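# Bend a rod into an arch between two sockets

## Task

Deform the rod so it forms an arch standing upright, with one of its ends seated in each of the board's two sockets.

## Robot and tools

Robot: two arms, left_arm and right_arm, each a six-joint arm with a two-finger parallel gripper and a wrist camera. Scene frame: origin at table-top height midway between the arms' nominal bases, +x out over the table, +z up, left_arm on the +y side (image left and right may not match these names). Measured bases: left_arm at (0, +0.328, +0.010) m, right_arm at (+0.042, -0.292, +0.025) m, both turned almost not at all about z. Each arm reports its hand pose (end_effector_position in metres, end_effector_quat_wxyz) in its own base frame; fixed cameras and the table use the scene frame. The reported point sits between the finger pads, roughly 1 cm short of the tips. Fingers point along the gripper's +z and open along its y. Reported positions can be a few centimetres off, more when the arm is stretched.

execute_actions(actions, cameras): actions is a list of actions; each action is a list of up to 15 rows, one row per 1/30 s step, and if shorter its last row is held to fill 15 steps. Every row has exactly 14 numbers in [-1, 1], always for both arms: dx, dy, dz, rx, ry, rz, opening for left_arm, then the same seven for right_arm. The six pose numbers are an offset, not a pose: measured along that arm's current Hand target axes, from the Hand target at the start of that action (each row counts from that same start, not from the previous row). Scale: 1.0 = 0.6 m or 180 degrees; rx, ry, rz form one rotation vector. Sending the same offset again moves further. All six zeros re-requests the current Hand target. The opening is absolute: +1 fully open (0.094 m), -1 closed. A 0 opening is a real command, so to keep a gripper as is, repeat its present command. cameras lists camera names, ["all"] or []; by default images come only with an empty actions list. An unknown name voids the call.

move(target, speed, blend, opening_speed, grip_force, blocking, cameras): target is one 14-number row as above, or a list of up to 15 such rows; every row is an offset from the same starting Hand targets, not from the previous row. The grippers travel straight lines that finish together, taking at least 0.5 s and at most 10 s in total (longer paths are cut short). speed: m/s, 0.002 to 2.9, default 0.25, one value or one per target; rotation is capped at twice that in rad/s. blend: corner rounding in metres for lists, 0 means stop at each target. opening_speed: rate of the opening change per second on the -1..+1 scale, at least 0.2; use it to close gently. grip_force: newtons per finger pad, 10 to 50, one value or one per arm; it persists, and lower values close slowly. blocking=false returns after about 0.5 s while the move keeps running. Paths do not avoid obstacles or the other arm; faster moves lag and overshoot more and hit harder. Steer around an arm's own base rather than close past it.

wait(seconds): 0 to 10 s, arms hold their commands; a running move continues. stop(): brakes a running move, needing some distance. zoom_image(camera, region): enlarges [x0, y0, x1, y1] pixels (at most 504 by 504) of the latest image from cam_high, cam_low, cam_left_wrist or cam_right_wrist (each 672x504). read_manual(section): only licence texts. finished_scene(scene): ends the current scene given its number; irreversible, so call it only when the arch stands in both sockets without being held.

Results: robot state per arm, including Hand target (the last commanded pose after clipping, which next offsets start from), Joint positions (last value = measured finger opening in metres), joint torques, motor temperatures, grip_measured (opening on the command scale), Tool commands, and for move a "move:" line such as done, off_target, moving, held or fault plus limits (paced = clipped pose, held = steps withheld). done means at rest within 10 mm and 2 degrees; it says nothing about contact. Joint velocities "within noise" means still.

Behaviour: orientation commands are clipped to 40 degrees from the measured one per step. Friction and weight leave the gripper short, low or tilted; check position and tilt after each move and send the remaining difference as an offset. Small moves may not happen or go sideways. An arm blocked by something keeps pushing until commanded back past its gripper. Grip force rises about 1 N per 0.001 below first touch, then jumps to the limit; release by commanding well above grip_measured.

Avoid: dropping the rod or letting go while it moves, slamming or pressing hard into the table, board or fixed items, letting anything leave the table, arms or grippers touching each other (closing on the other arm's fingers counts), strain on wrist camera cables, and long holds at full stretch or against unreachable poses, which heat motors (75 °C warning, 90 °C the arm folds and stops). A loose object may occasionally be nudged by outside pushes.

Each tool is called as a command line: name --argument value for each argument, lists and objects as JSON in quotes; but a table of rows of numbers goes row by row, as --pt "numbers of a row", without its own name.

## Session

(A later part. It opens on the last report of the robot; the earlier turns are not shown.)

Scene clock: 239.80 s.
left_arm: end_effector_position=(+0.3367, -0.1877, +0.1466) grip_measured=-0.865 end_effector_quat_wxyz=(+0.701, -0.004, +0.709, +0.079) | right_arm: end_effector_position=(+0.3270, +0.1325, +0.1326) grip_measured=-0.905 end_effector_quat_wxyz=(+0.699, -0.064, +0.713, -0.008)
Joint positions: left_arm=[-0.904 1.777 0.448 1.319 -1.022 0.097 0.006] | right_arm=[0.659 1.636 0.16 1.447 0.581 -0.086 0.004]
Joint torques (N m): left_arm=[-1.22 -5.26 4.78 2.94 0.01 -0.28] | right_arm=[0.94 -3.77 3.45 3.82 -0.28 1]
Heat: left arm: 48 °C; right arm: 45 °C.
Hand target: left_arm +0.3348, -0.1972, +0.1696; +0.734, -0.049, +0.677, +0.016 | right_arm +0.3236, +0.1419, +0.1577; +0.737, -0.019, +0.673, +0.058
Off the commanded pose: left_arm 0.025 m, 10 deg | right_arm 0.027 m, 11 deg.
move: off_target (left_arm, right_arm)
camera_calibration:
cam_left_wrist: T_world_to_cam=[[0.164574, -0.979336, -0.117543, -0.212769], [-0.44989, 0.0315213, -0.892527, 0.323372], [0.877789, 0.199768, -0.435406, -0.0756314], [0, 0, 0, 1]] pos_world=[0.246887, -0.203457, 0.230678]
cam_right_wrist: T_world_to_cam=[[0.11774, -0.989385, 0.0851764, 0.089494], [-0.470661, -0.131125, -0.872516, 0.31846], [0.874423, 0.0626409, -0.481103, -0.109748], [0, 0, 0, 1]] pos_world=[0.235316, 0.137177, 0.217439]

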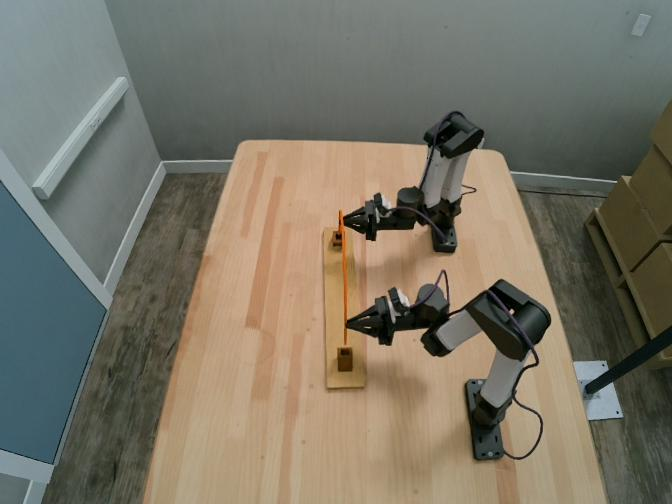

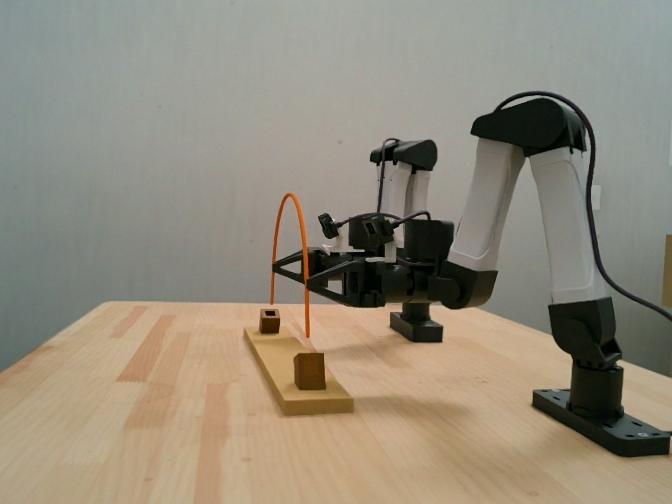

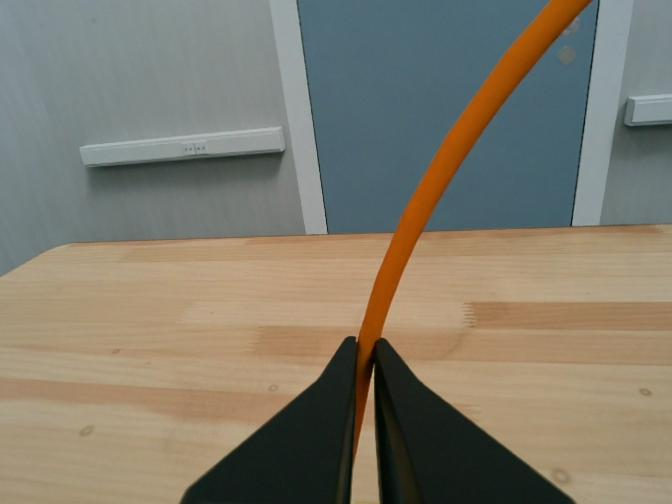

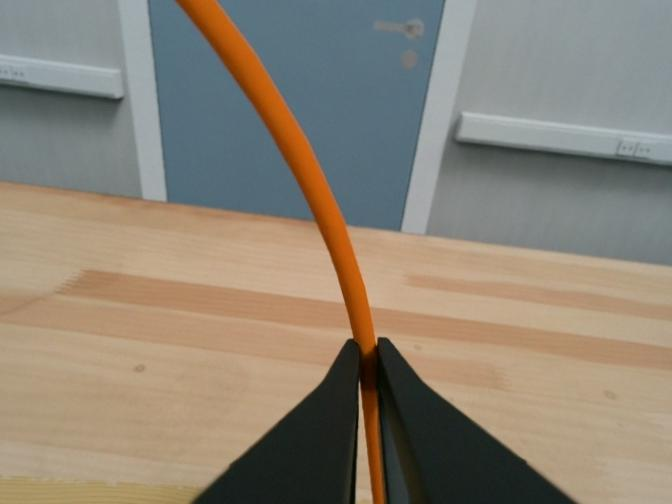

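move --target '[0.0515, 0.0192, -0.0042, 0, 0, 0.0139, -1.0, 0.042, -0.0142, -0.0023, 0, 0, -0.0139, -1.0]' --speed 0.05 --cameras '["all"]'

zoom_image --camera "cam_low" --region '[230, 260, 370, 420]'

zoom_image --camera "cam_high" --region '[310, 190, 390, 270]'

zoom_image --camera "cam_high" --region '[310, 300, 400, 390]'

Scene clock: 250.83 s.
left_arm: end_effector_position=(+0.3316, -0.1812, +0.1157) grip_measured=-0.865 end_effector_quat_wxyz=(+0.691, +0.011, +0.717, +0.093) | right_arm: end_effector_position=(+0.3244, +0.1279, +0.1076) grip_measured=-0.905 end_effector_quat_wxyz=(+0.674, -0.079, +0.734, -0.026)
Joint positions: left_arm=[-0.904 1.893 0.402 1.437 -1.022 0.105 0.006] | right_arm=[0.653 1.698 0.142 1.448 0.581 -0.086 0.004]
Joint torques (N m): left_arm=[0.2 -5.44 3.89 2.99 0.12 -0.29] | right_arm=[-0.88 -3.97 2.95 3.84 -0.5 0.97]
Motor temperatures (°C): left_arm=[22 28 38 51 22 23 24] | right_arm=[26 28 42 50 25 24 24]
Heat: left arm: 51 °C; right arm: 50 °C.
Hand target: left_arm +0.3338, -0.1873, +0.1381; +0.733, -0.034, +0.678, +0.032 | right_arm +0.3254, +0.1348, +0.1321; +0.739, -0.034, +0.672, +0.042
Off the commanded pose: left_arm 0.023 m, 11 deg | right_arm 0.026 m, 14 deg.
joint sent to its limit (left arm) — joint 4 (wrist pitch), upper limit. The joint targets are off in position and orientation.
joint sent to its limit (right arm) — joint 4 (wrist pitch), upper limit. The joint targets are off in position and orientation.
move: off_target (left_arm, right_arm)
camera_calibration:
cam_left_wrist: T_world_to_cam=[[0.160578, -0.973584, -0.162321, -0.201691], [-0.474174, 0.0681421, -0.87779, 0.306374], [0.865664, 0.217923, -0.450706, -0.0767734], [0, 0, 0, 1]] pos_world=[0.244122, -0.20051, 0.201591]
cam_right_wrist: T_world_to_cam=[[0.118411, -0.984963, 0.125808, 0.0822297], [-0.525473, -0.169662, -0.833722, 0.313384], [0.84253, 0.0326137, -0.537661, -0.0989699], [0, 0, 0, 1]] pos_world=[0.238323, 0.13739, 0.197718]

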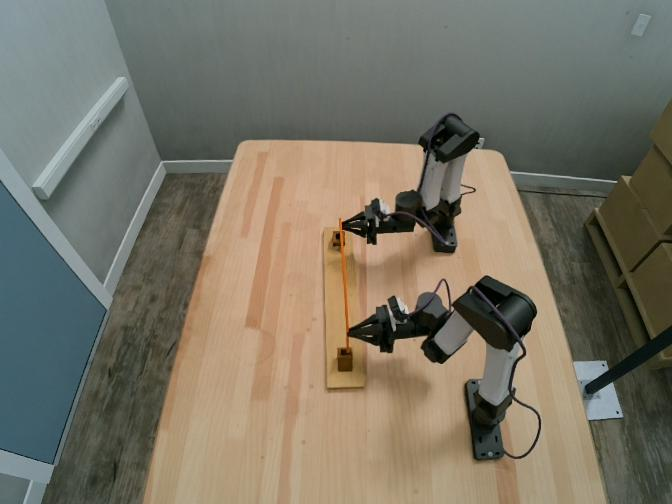

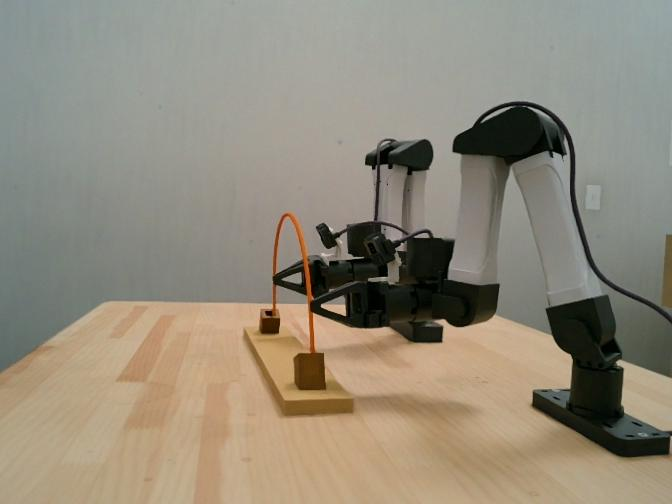

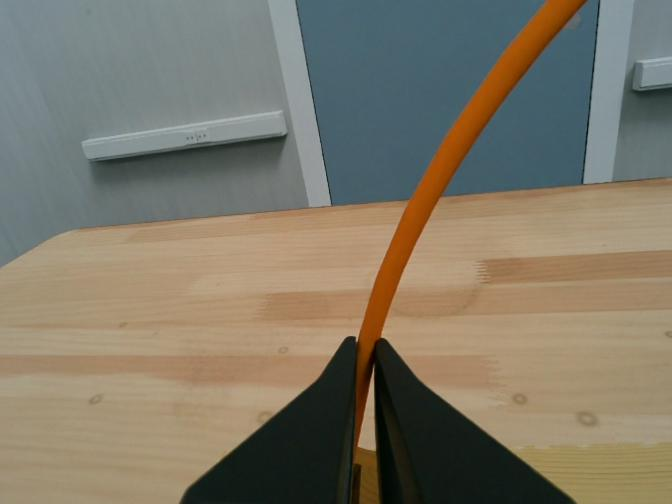

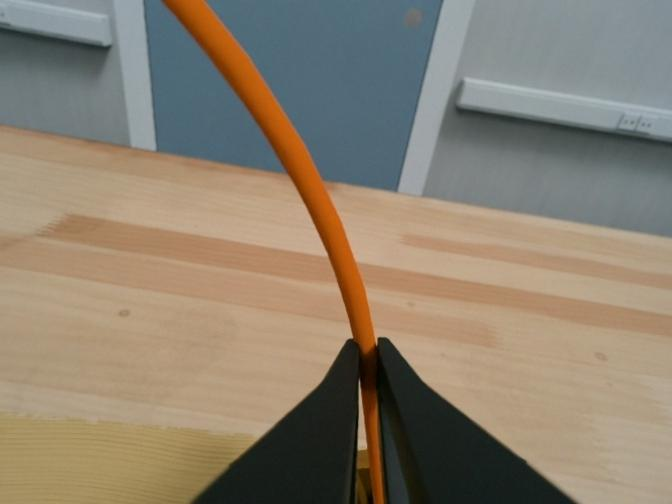

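Scaled by 3.150 from the camera's 672x504 image, which has a finer 960x720 frame.

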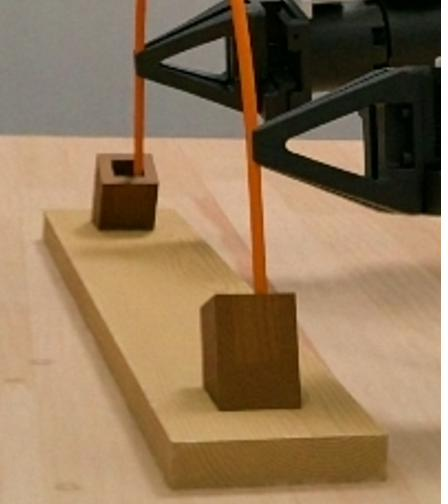

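Scaled by 6.300 from the camera's 672x504 image, which has a finer 960x720 frame.

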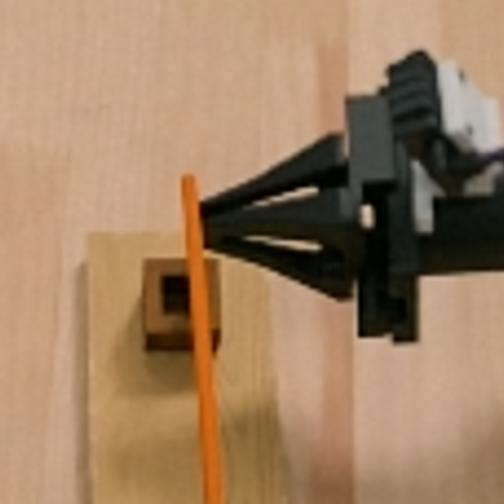

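Scaled by 5.600 from the camera's 672x504 image, which has a finer 960x720 frame.

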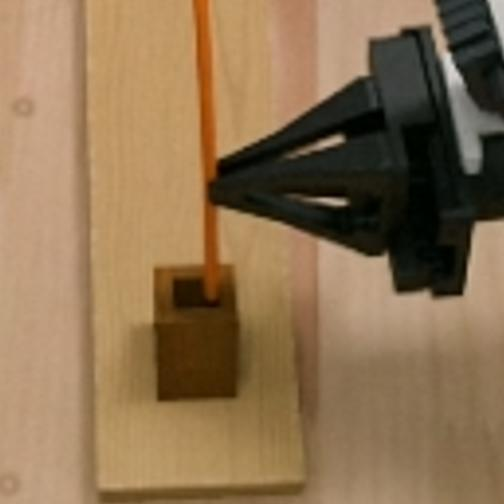

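zoom_image --camera "cam_right_wrist" --region '[300, 400, 440, 504]'

zoom_image --camera "cam_left_wrist" --region '[290, 400, 430, 504]'

zoom_image --camera "cam_low" --region '[240, 290, 340, 400]'

Scaled by 3.600 from the camera's 672x504 image, which has a finer 960x720 frame.

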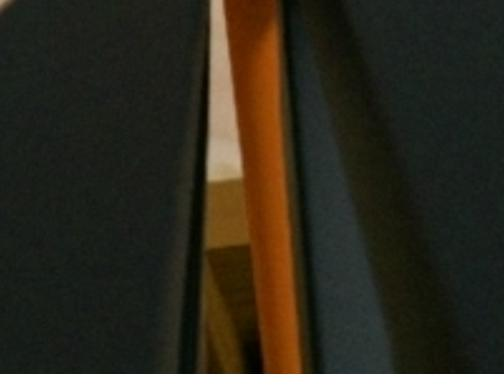

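Scaled by 3.600 from the camera's 672x504 image, which has a finer 960x720 frame.

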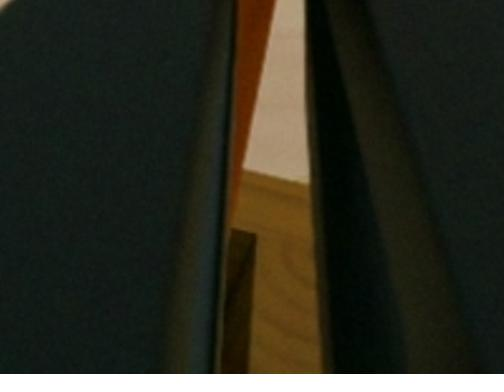

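Scaled by 4.582 from the camera's 672x504 image, which has a finer 960x720 frame.

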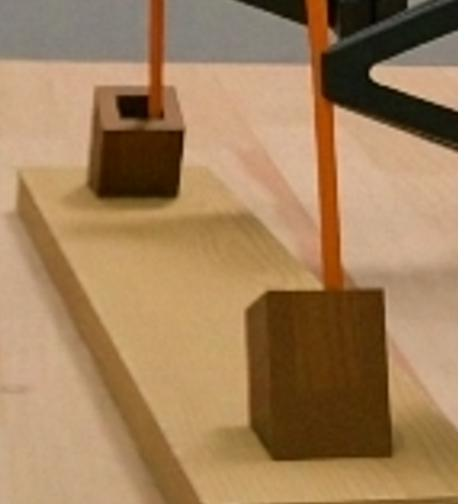

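move --target '[0.001, 0.01, 0.0135, 0, 0, 0, -1.0, 0.0012, -0.01, 0.0135, 0, 0, 0, -1.0]' --speed 0.04 --cameras '["all"]'

zoom_image --camera "cam_low" --region '[240, 290, 340, 400]'

zoom_image --camera "cam_high" --region '[310, 190, 390, 270]'

zoom_image --camera "cam_high" --region '[310, 300, 400, 390]'

Scene clock: 264.67 s.
left_arm: end_effector_position=(+0.3391, -0.1768, +0.1154) grip_measured=-0.865 end_effector_quat_wxyz=(+0.690, +0.016, +0.717, +0.091) | right_arm: end_effector_position=(+0.3283, +0.1251, +0.1031) grip_measured=-0.905 end_effector_quat_wxyz=(+0.669, -0.087, +0.738, -0.020)
Joint positions: left_arm=[-0.867 1.893 0.402 1.437 -0.976 0.109 0.006] | right_arm=[0.615 1.711 0.142 1.448 0.524 -0.086 0.004]
Joint torques (N m): left_arm=[0.4 -5.44 3.78 3.01 0.05 -0.36] | right_arm=[-1.16 -4.01 4.03 3.87 -0.4 0.96]
Heat: left arm: 52 °C; right arm: 54 °C.
Hand target: left_arm +0.3414, -0.1806, +0.1380; +0.733, -0.034, +0.678, +0.032 | right_arm +0.3341, +0.1297, +0.1321; +0.739, -0.034, +0.672, +0.042
Off the commanded pose: left_arm 0.023 m, 11 deg | right_arm 0.030 m, 14 deg.
joint sent to its limit (left arm) — joint 4 (wrist pitch), upper limit. The joint targets are off in position and orientation.
joint sent to its limit (right arm) — joint 4 (wrist pitch), upper limit. The joint targets are off in position and orientation.
move: off_target (left_arm, right_arm)
camera_calibration:
cam_left_wrist: T_world_to_cam=[[0.151128, -0.974522, -0.165729, -0.195207], [-0.475643, 0.0752819, -0.876411, 0.31082], [0.866559, 0.211279, -0.452147, -0.0857306], [0, 0, 0, 1]] pos_world=[0.251631, -0.19552, 0.201292]
cam_right_wrist: T_world_to_cam=[[0.137895, -0.982389, 0.126084, 0.0728729], [-0.533776, -0.180942, -0.826041, 0.314528], [0.834307, 0.0466062, -0.549327, -0.102479], [0, 0, 0, 1]] pos_world=[0.243337, 0.133277, 0.19433]

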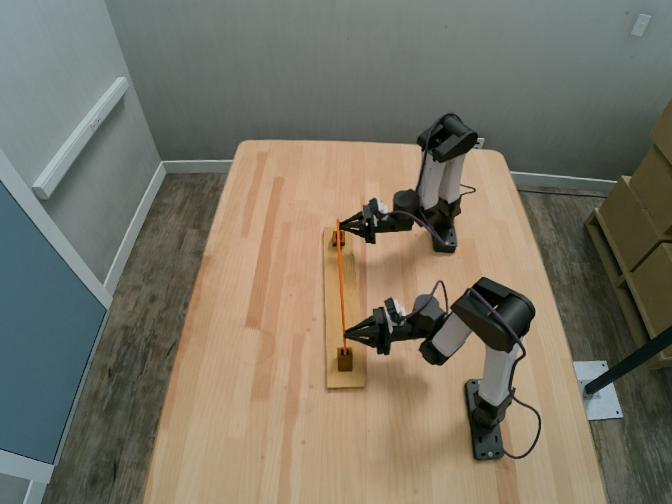

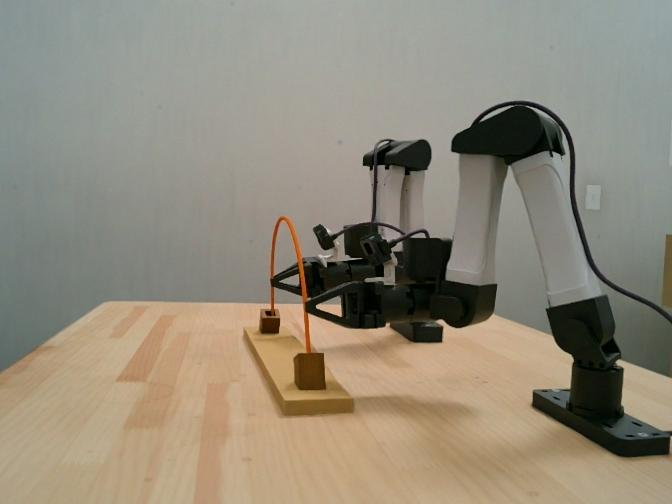

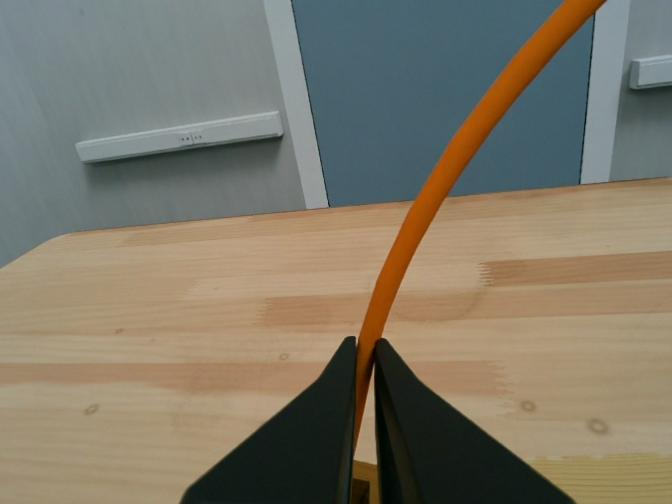

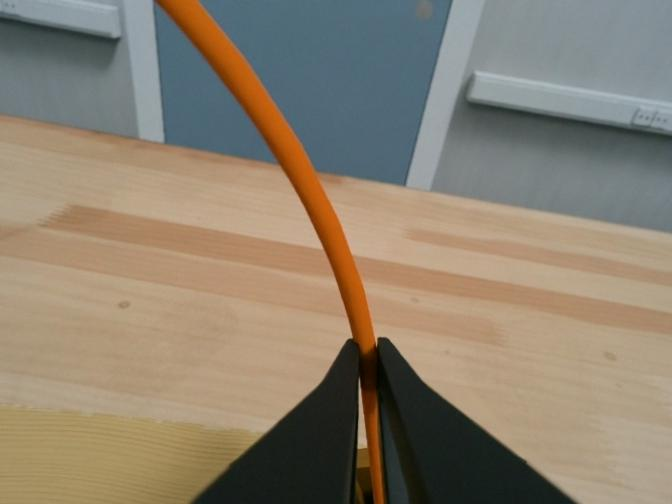

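Scaled by 4.582 from the camera's 672x504 image, which has a finer 960x720 frame.

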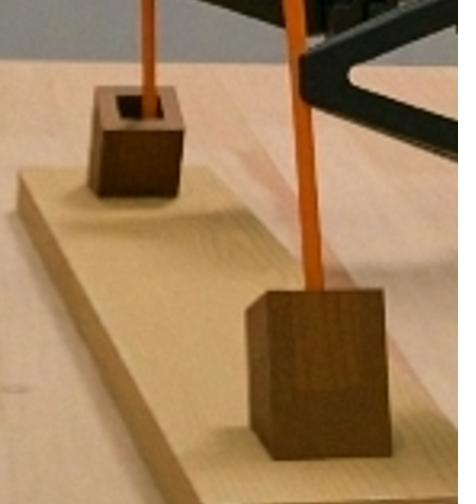

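Scaled by 6.300 from the camera's 672x504 image, which has a finer 960x720 frame.

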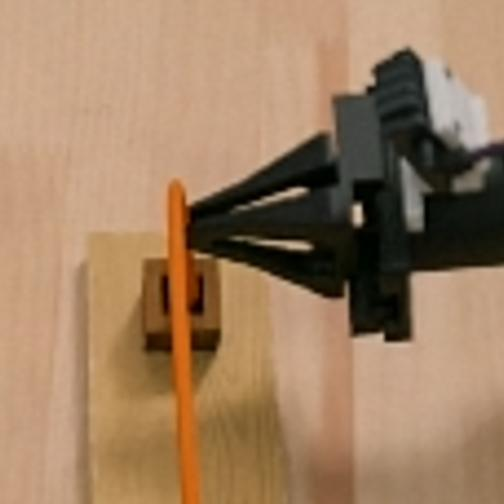

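Scaled by 5.600 from the camera's 672x504 image, which has a finer 960x720 frame.

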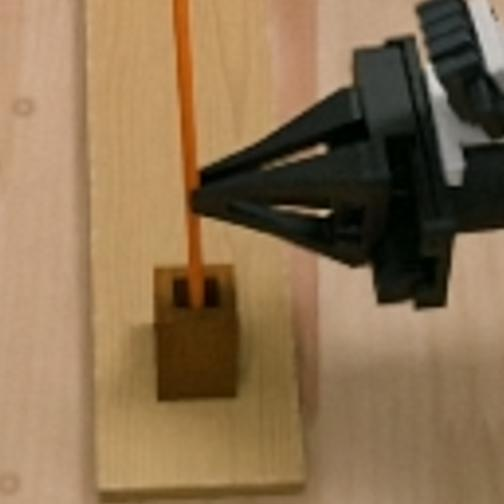

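move --target '[0.0253, 0.0037, 0.0047, 0, 0, 0.0167, -1.0, 0.026, -0.0032, 0.0093, 0, 0, -0.0167, -1.0]' --speed 0.04 --cameras '["all"]'

zoom_image --camera "cam_low" --region '[240, 290, 340, 400]'

zoom_image --camera "cam_high" --region '[310, 300, 400, 390]'

Scene clock: 272.87 s.
left_arm: end_effector_position=(+0.3420, -0.1746, +0.0997) grip_measured=-0.865 end_effector_quat_wxyz=(+0.678, +0.035, +0.726, +0.107) | right_arm: end_effector_position=(+0.3308, +0.1215, +0.0849) grip_measured=-0.905 end_effector_quat_wxyz=(+0.650, -0.095, +0.753, -0.031)
Joint positions: left_arm=[-0.852 1.939 0.402 1.437 -0.957 0.123 0.006] | right_arm=[0.596 1.772 0.148 1.448 0.512 -0.086 0.004]
Joint torques (N m): left_arm=[0.4 -5.61 3.75 3.03 0.02 -0.33] | right_arm=[-1.18 -4.22 4.89 3.88 -0.38 0.61]
Motor temperatures (°C): left_arm=[22 30 37 53 22 23 25] | right_arm=[25 28 41 57 25 24 24]
Heat: left arm: 53 °C; right arm: 57 °C.
Hand target: left_arm +0.3451, -0.1781, +0.1231; +0.732, -0.016, +0.679, +0.051 | right_arm +0.3413, +0.1287, +0.1171; +0.739, -0.052, +0.671, +0.023
Off the commanded pose: left_arm 0.024 m, 12 deg | right_arm 0.035 m, 16 deg.
joint sent to its limit (left arm) — joint 4 (wrist pitch), upper limit. The joint targets are off in orientation, not in position.
joint sent to its limit (right arm) — joint 4 (wrist pitch), upper limit. The joint targets are off in position and orientation.
move: off_target (left_arm, right_arm)
camera_calibration:
cam_left_wrist: T_world_to_cam=[[0.141416, -0.96594, -0.216705, -0.186107], [-0.503583, 0.118273, -0.855813, 0.313285], [0.852294, 0.230155, -0.469705, -0.0857594], [0, 0, 0, 1]] pos_world=[0.257176, -0.197084, 0.187502]
cam_right_wrist: T_world_to_cam=[[0.138099, -0.979142, 0.149026, 0.0687814], [-0.57258, -0.201703, -0.79465, 0.312875], [0.808134, 0.0244107, -0.588492, -0.0997334], [0, 0, 0, 1]] pos_world=[0.250246, 0.132889, 0.179684]

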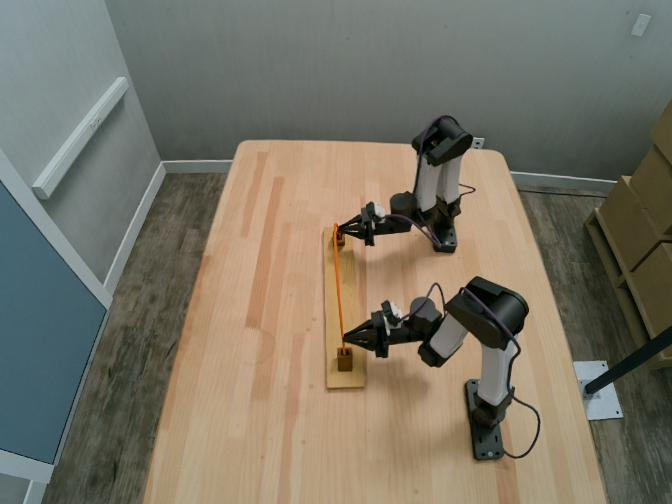

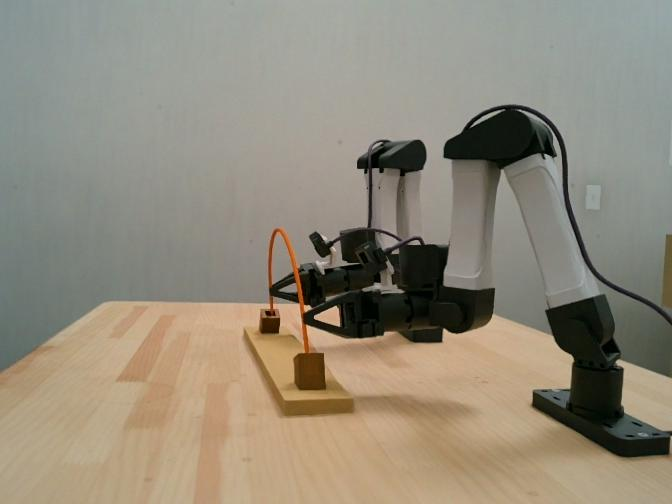

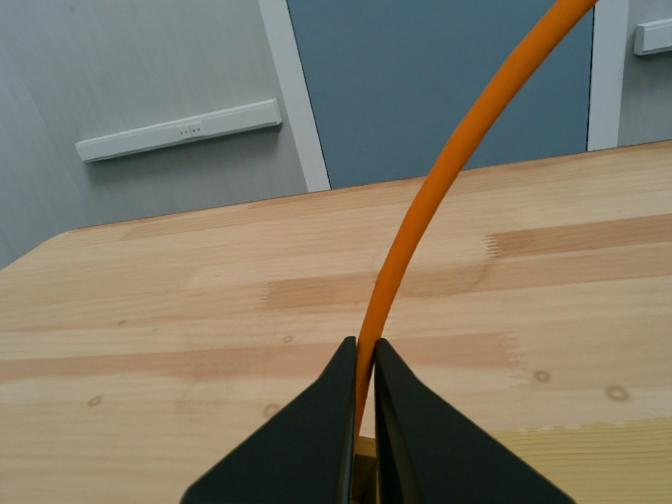

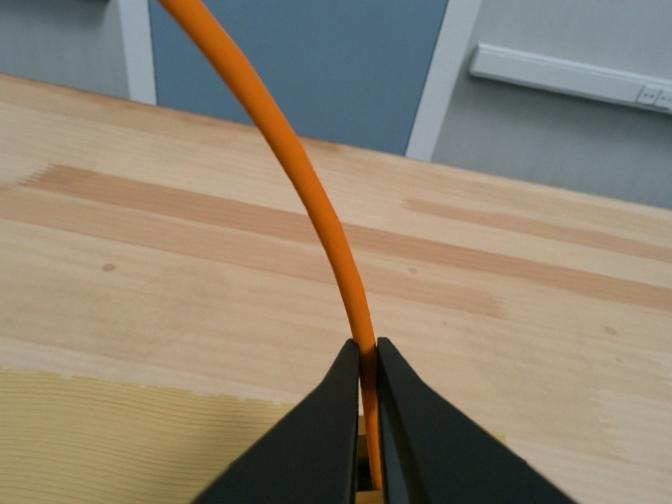

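Scaled by 4.582 from the camera's 672x504 image, which has a finer 960x720 frame.

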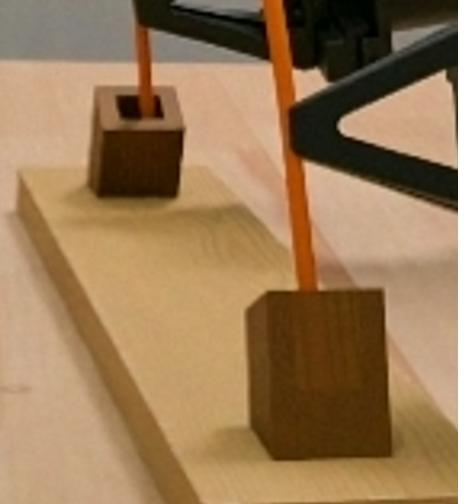

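Scaled by 5.600 from the camera's 672x504 image, which has a finer 960x720 frame.

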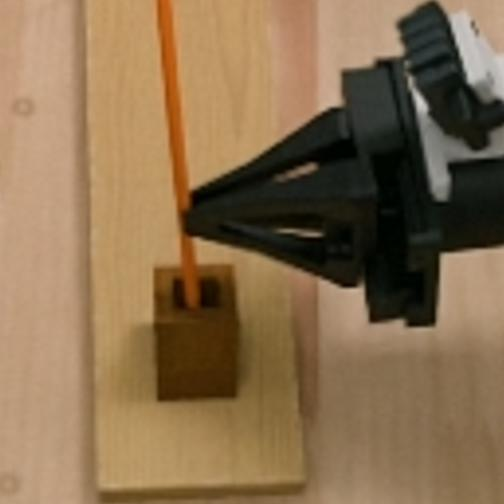

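move --target '[0.0253, 0.0037, 0.0047, 0, 0, 0.0167, -1.0, 0.026, -0.0032, 0.006, 0, 0, -0.0167, -1.0]' --speed 0.04 --cameras '["all"]'

zoom_image --camera "cam_low" --region '[240, 290, 340, 400]'

zoom_image --camera "cam_high" --region '[310, 300, 400, 390]'

zoom_image --camera "cam_high" --region '[310, 190, 390, 270]'

Scene clock: 276.87 s.
left_arm: end_effector_position=(+0.3446, -0.1724, +0.0931) grip_measured=-0.865 end_effector_quat_wxyz=(+0.674, +0.042, +0.728, +0.116) | right_arm: end_effector_position=(+0.3396, +0.1248, +0.0815) grip_measured=-0.905 end_effector_quat_wxyz=(+0.649, -0.107, +0.752, -0.040)
Joint positions: left_arm=[-0.839 1.968 0.405 1.452 -0.948 0.138 0.006] | right_arm=[0.584 1.815 0.183 1.454 0.498 -0.117 0.004]
Joint torques (N m): left_arm=[0.4 -4.34 3.63 2.88 0.03 -0.31] | right_arm=[-1.61 -3.04 3.49 3.82 -0.36 0.57]
Motor temperatures (°C): left_arm=[22 30 37 53 22 23 25] | right_arm=[25 28 40 58 25 24 24]
Heat: left arm: 53 °C; right arm: 58 °C.
Hand target: left_arm +0.3488, -0.1749, +0.1083; +0.731, +0.002, +0.679, +0.070 | right_arm +0.3466, +0.1266, +0.1020; +0.740, -0.069, +0.669, +0.003
Off the commanded pose: left_arm 0.016 m, 11 deg | right_arm 0.022 m, 16 deg.
joint sent to its limit (left arm) — joint 4 (wrist pitch), upper limit. The joint targets are off in orientation, not in position.
joint sent to its limit (right arm) — joint 4 (wrist pitch), upper limit. The joint targets are off in position and orientation.
move: off_target (left_arm, right_arm)
camera_calibration:
cam_left_wrist: T_world_to_cam=[[0.14132, -0.960481, -0.239801, -0.182723], [-0.511945, 0.136422, -0.848116, 0.314085], [0.847314, 0.242621, -0.472435, -0.0875359], [0, 0, 0, 1]] pos_world=[0.260787, -0.197112, 0.181209]
cam_right_wrist: T_world_to_cam=[[0.14408, -0.973542, 0.177359, 0.0662897], [-0.571486, -0.22818, -0.78825, 0.318378], [0.807864, 0.0122131, -0.589242, -0.107261], [0, 0, 0, 1]] pos_world=[0.259049, 0.138493, 0.176002]

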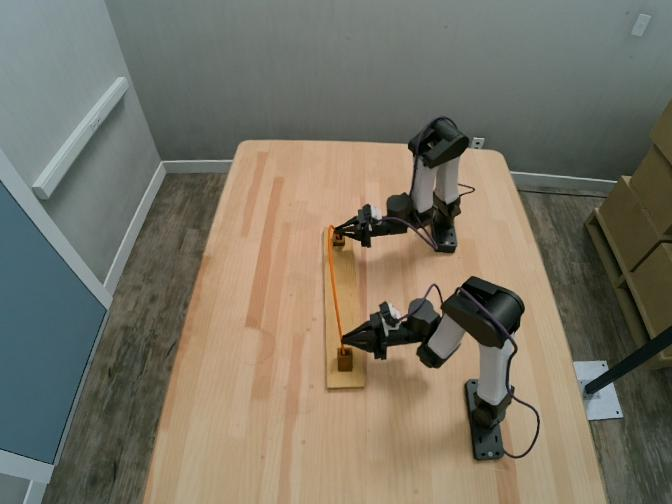

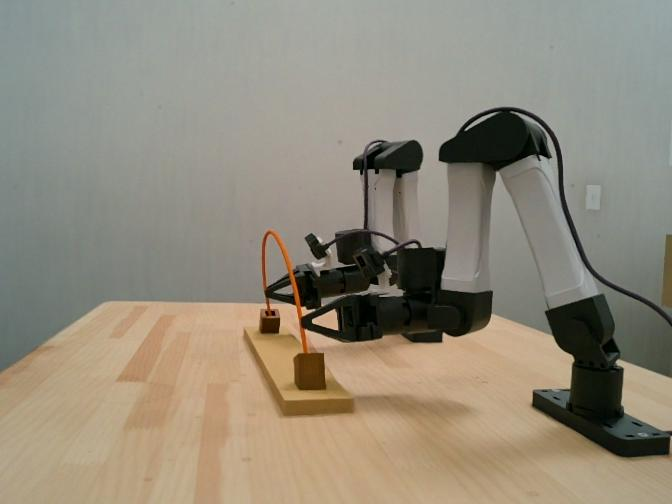

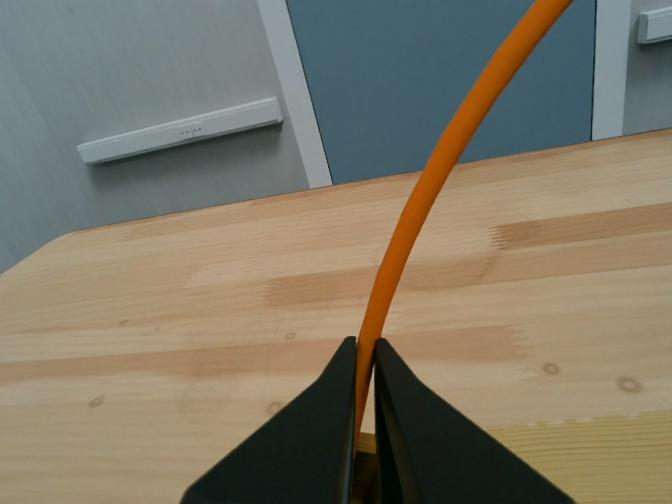

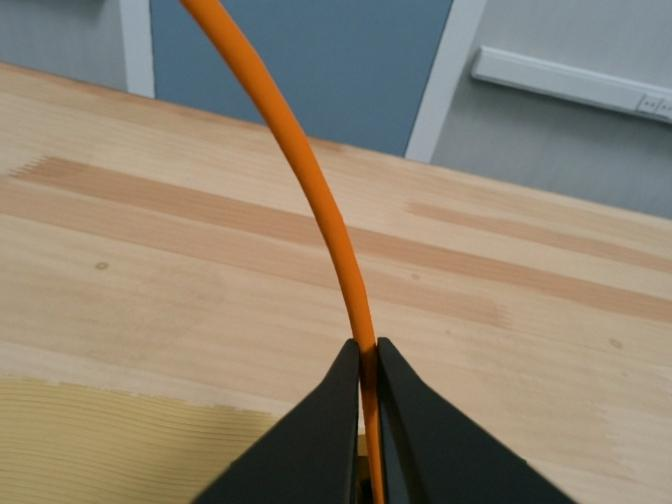

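Scaled by 4.582 from the camera's 672x504 image, which has a finer 960x720 frame.

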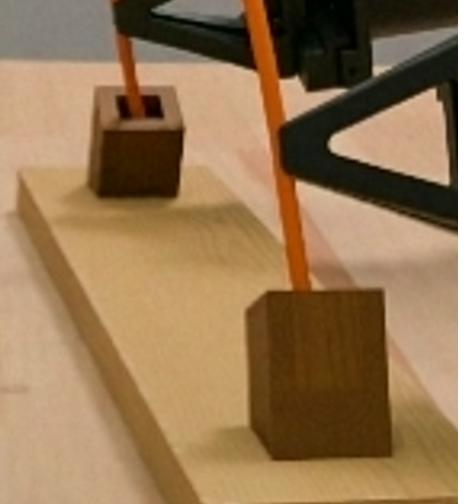

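Scaled by 5.600 from the camera's 672x504 image, which has a finer 960x720 frame.

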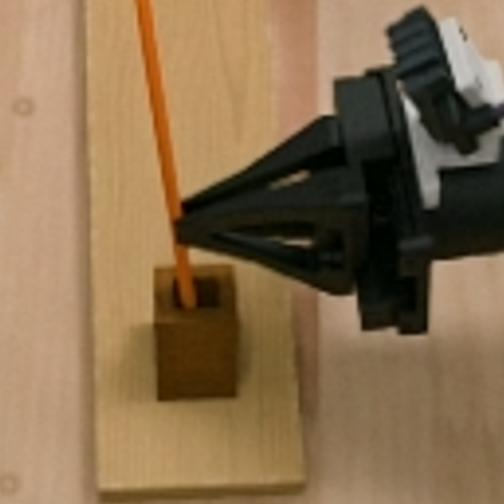

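Scaled by 6.300 from the camera's 672x504 image, which has a finer 960x720 frame.

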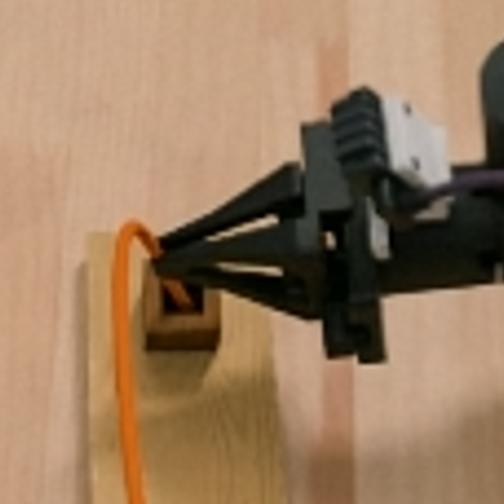

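move --target '[0, 0, -0.0067, 0, 0, 0, -1.0, 0, 0, -0.0183, 0, 0, 0, -1.0]' --speed 0.04 --cameras '["all"]'

zoom_image --camera "cam_low" --region '[220, 220, 360, 400]'

zoom_image --camera "cam_high" --region '[310, 190, 390, 270]'

Scene clock: 283.80 s.
left_arm: end_effector_position=(+0.3446, -0.1724, +0.0931) grip_measured=-0.865 end_effector_quat_wxyz=(+0.674, +0.043, +0.728, +0.116) | right_arm: end_effector_position=(+0.3389, +0.1248, +0.0806) grip_measured=-0.905 end_effector_quat_wxyz=(+0.648, -0.109, +0.753, -0.040)
Joint positions: left_arm=[-0.839 1.968 0.405 1.452 -0.948 0.14 0.006] | right_arm=[0.584 1.815 0.18 1.454 0.495 -0.119 0.004]
Joint torques (N m): left_arm=[-0.54 -4.75 2.85 2.88 -0.09 -0.35] | right_arm=[0.2 -5.39 0.76 3.81 -0.14 0.67]
Motor temperatures (°C): left_arm=[22 29 36 55 22 23 25] | right_arm=[25 28 40 59 25 24 24]
Heat: left arm: 55 °C; right arm: 59 °C.
Hand target: left_arm +0.3449, -0.1753, +0.1080; +0.731, +0.002, +0.679, +0.070 | right_arm +0.3357, +0.1254, +0.1010; +0.740, -0.069, +0.669, +0.003
Off the commanded pose: left_arm 0.015 m, 11 deg | right_arm 0.021 m, 16 deg.
joint sent to its limit (left arm) — joint 4 (wrist pitch), upper limit. The joint targets are off in orientation, not in position.
joint sent to its limit (right arm) — joint 4 (wrist pitch), upper limit. The joint targets are off in position and orientation.
move: off_target (left_arm, right_arm)
camera_calibration:
cam_left_wrist: T_world_to_cam=[[0.141156, -0.960123, -0.241328, -0.182431], [-0.512043, 0.137823, -0.84783, 0.31435], [0.847282, 0.243246, -0.47217, -0.0874271], [0, 0, 0, 1]] pos_world=[0.260787, -0.197214, 0.181209]
cam_right_wrist: T_world_to_cam=[[0.147675, -0.972577, 0.179686, 0.0650271], [-0.572897, -0.232212, -0.786045, 0.318024], [0.806214, 0.0131373, -0.591478, -0.106498], [0, 0, 0, 1]] pos_world=[0.258452, 0.138492, 0.175305]

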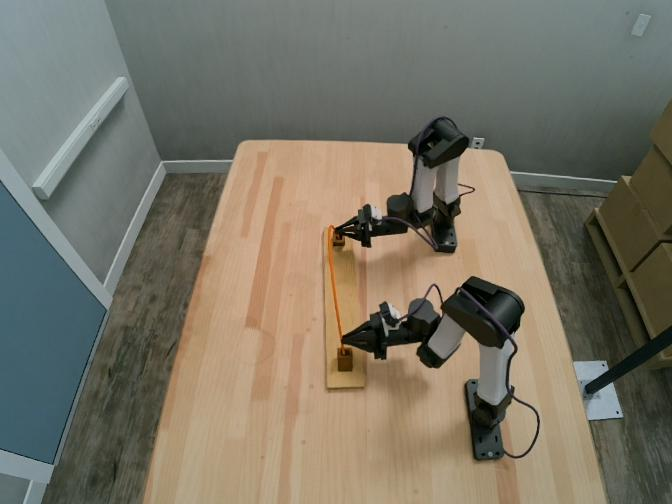

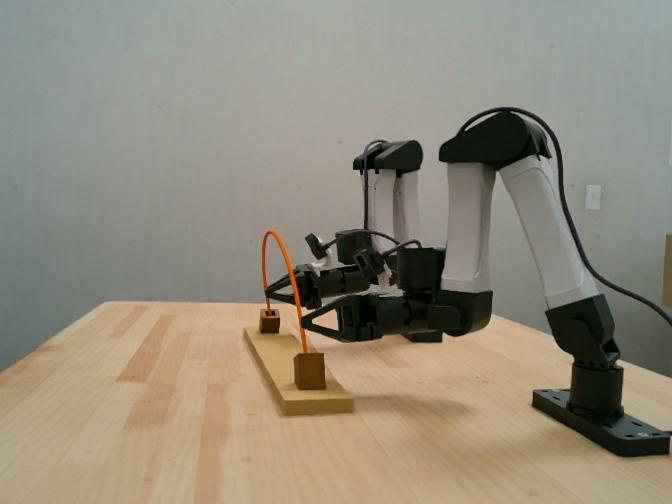

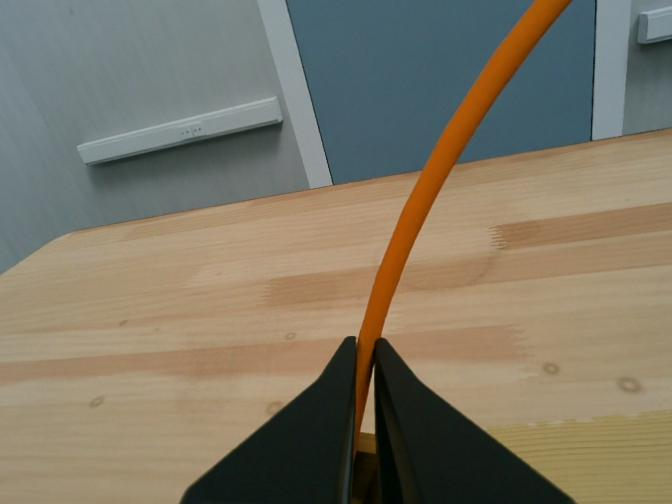

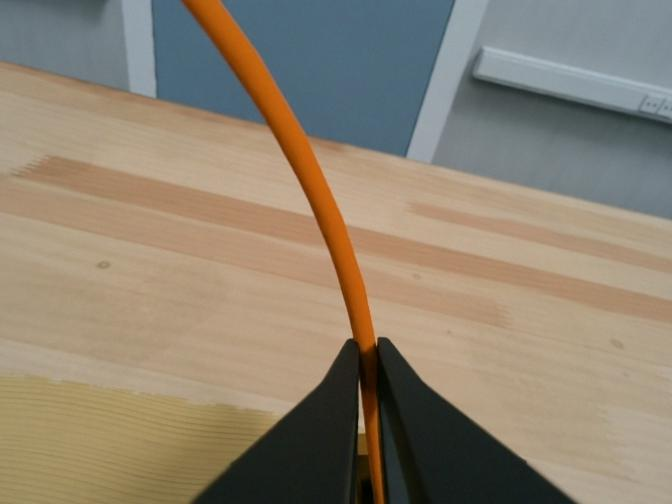

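Scaled by 2.800 from the camera's 672x504 image, which has a finer 960x720 frame.

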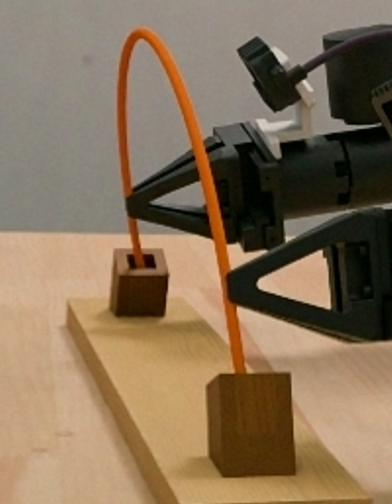

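Scaled by 6.300 from the camera's 672x504 image, which has a finer 960x720 frame.

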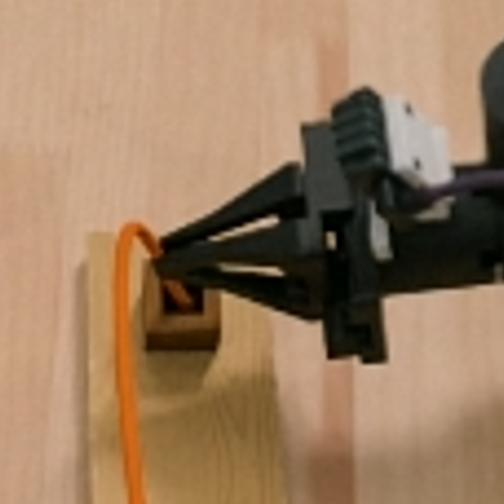

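move --target '[0, 0, -0.02, 0, 0, 0, -1.0, 0, 0, -0.0333, 0, 0, 0, -1.0]' --speed 0.04 --cameras '["cam_low", "cam_high"]'

zoom_image --camera "cam_low" --region '[220, 220, 360, 400]'

zoom_image --camera "cam_high" --region '[310, 190, 390, 270]'

Scene clock: 292.90 s.
left_arm: end_effector_position=(+0.3371, -0.1752, +0.0921) grip_measured=-0.865 end_effector_quat_wxyz=(+0.673, +0.044, +0.728, +0.120) | right_arm: end_effector_position=(+0.3211, +0.1230, +0.0821) grip_measured=-0.905 end_effector_quat_wxyz=(+0.646, -0.114, +0.753, -0.042)
Joint positions: left_arm=[-0.87 1.968 0.396 1.455 -0.982 0.14 0.006] | right_arm=[0.625 1.763 0.119 1.456 0.532 -0.119 0.004]
Joint torques (N m): left_arm=[-0.73 -5.87 1.43 2.83 -0.21 -0.44] | right_arm=[0.28 -4.4 0.21 3.79 -0.01 0.8]
Motor temperatures (°C): left_arm=[22 30 36 56 22 23 25] | right_arm=[25 28 39 61 25 24 25]
Heat: left arm: 56 °C; right arm: 61 °C.
Hand target: left_arm +0.3329, -0.1764, +0.1071; +0.731, +0.002, +0.679, +0.070 | right_arm +0.3159, +0.1233, +0.0991; +0.740, -0.069, +0.669, +0.003
Off the commanded pose: left_arm 0.016 m, 11 deg | right_arm 0.018 m, 16 deg.
joint sent to its limit (left arm) — joint 4 (wrist pitch), upper limit. The joint targets are off in position and orientation.
joint sent to its limit (right arm) — joint 4 (wrist pitch), upper limit. The joint targets are off in position and orientation.
move: off_target (left_arm, right_arm)
Images, in order (width x height): cam_high 672x504, cam_low 672x504.

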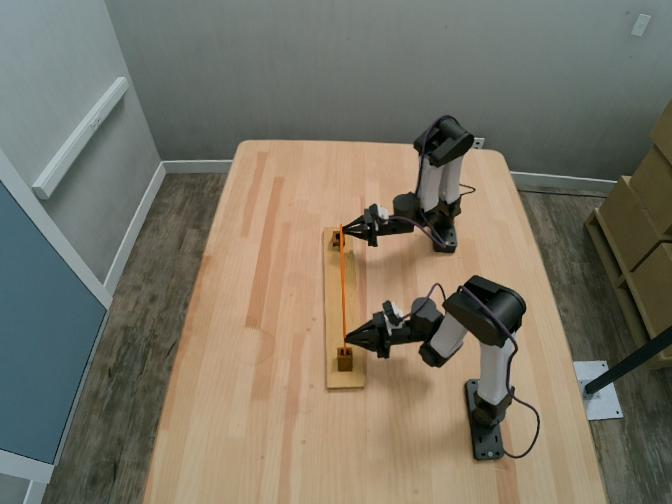

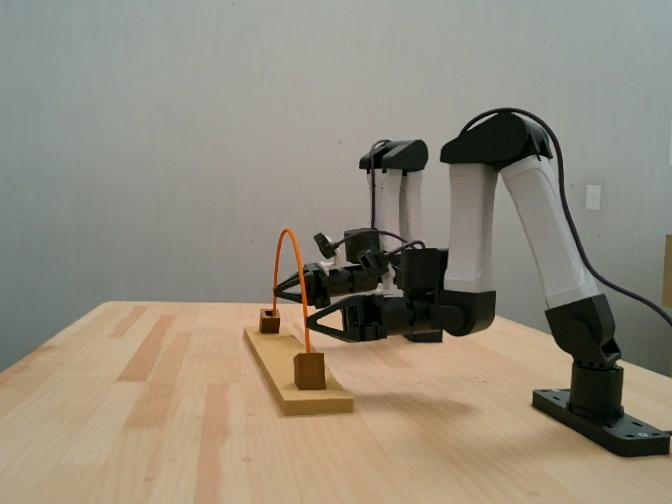

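Scaled by 2.800 from the camera's 672x504 image, which has a finer 960x720 frame.

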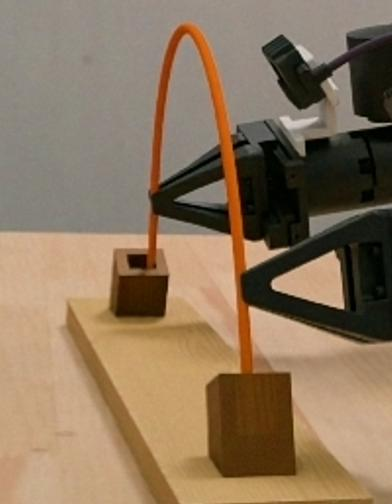

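Scaled by 6.300 from the camera's 672x504 image, which has a finer 960x720 frame.

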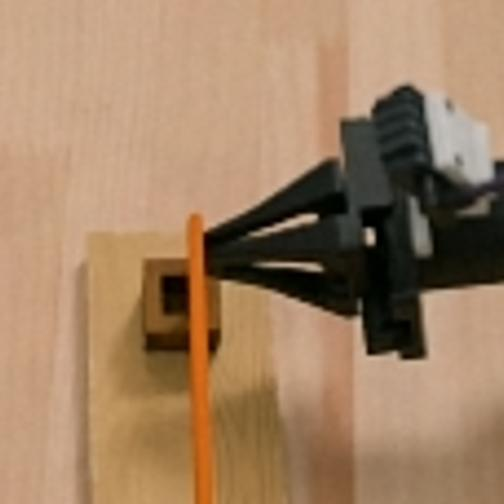

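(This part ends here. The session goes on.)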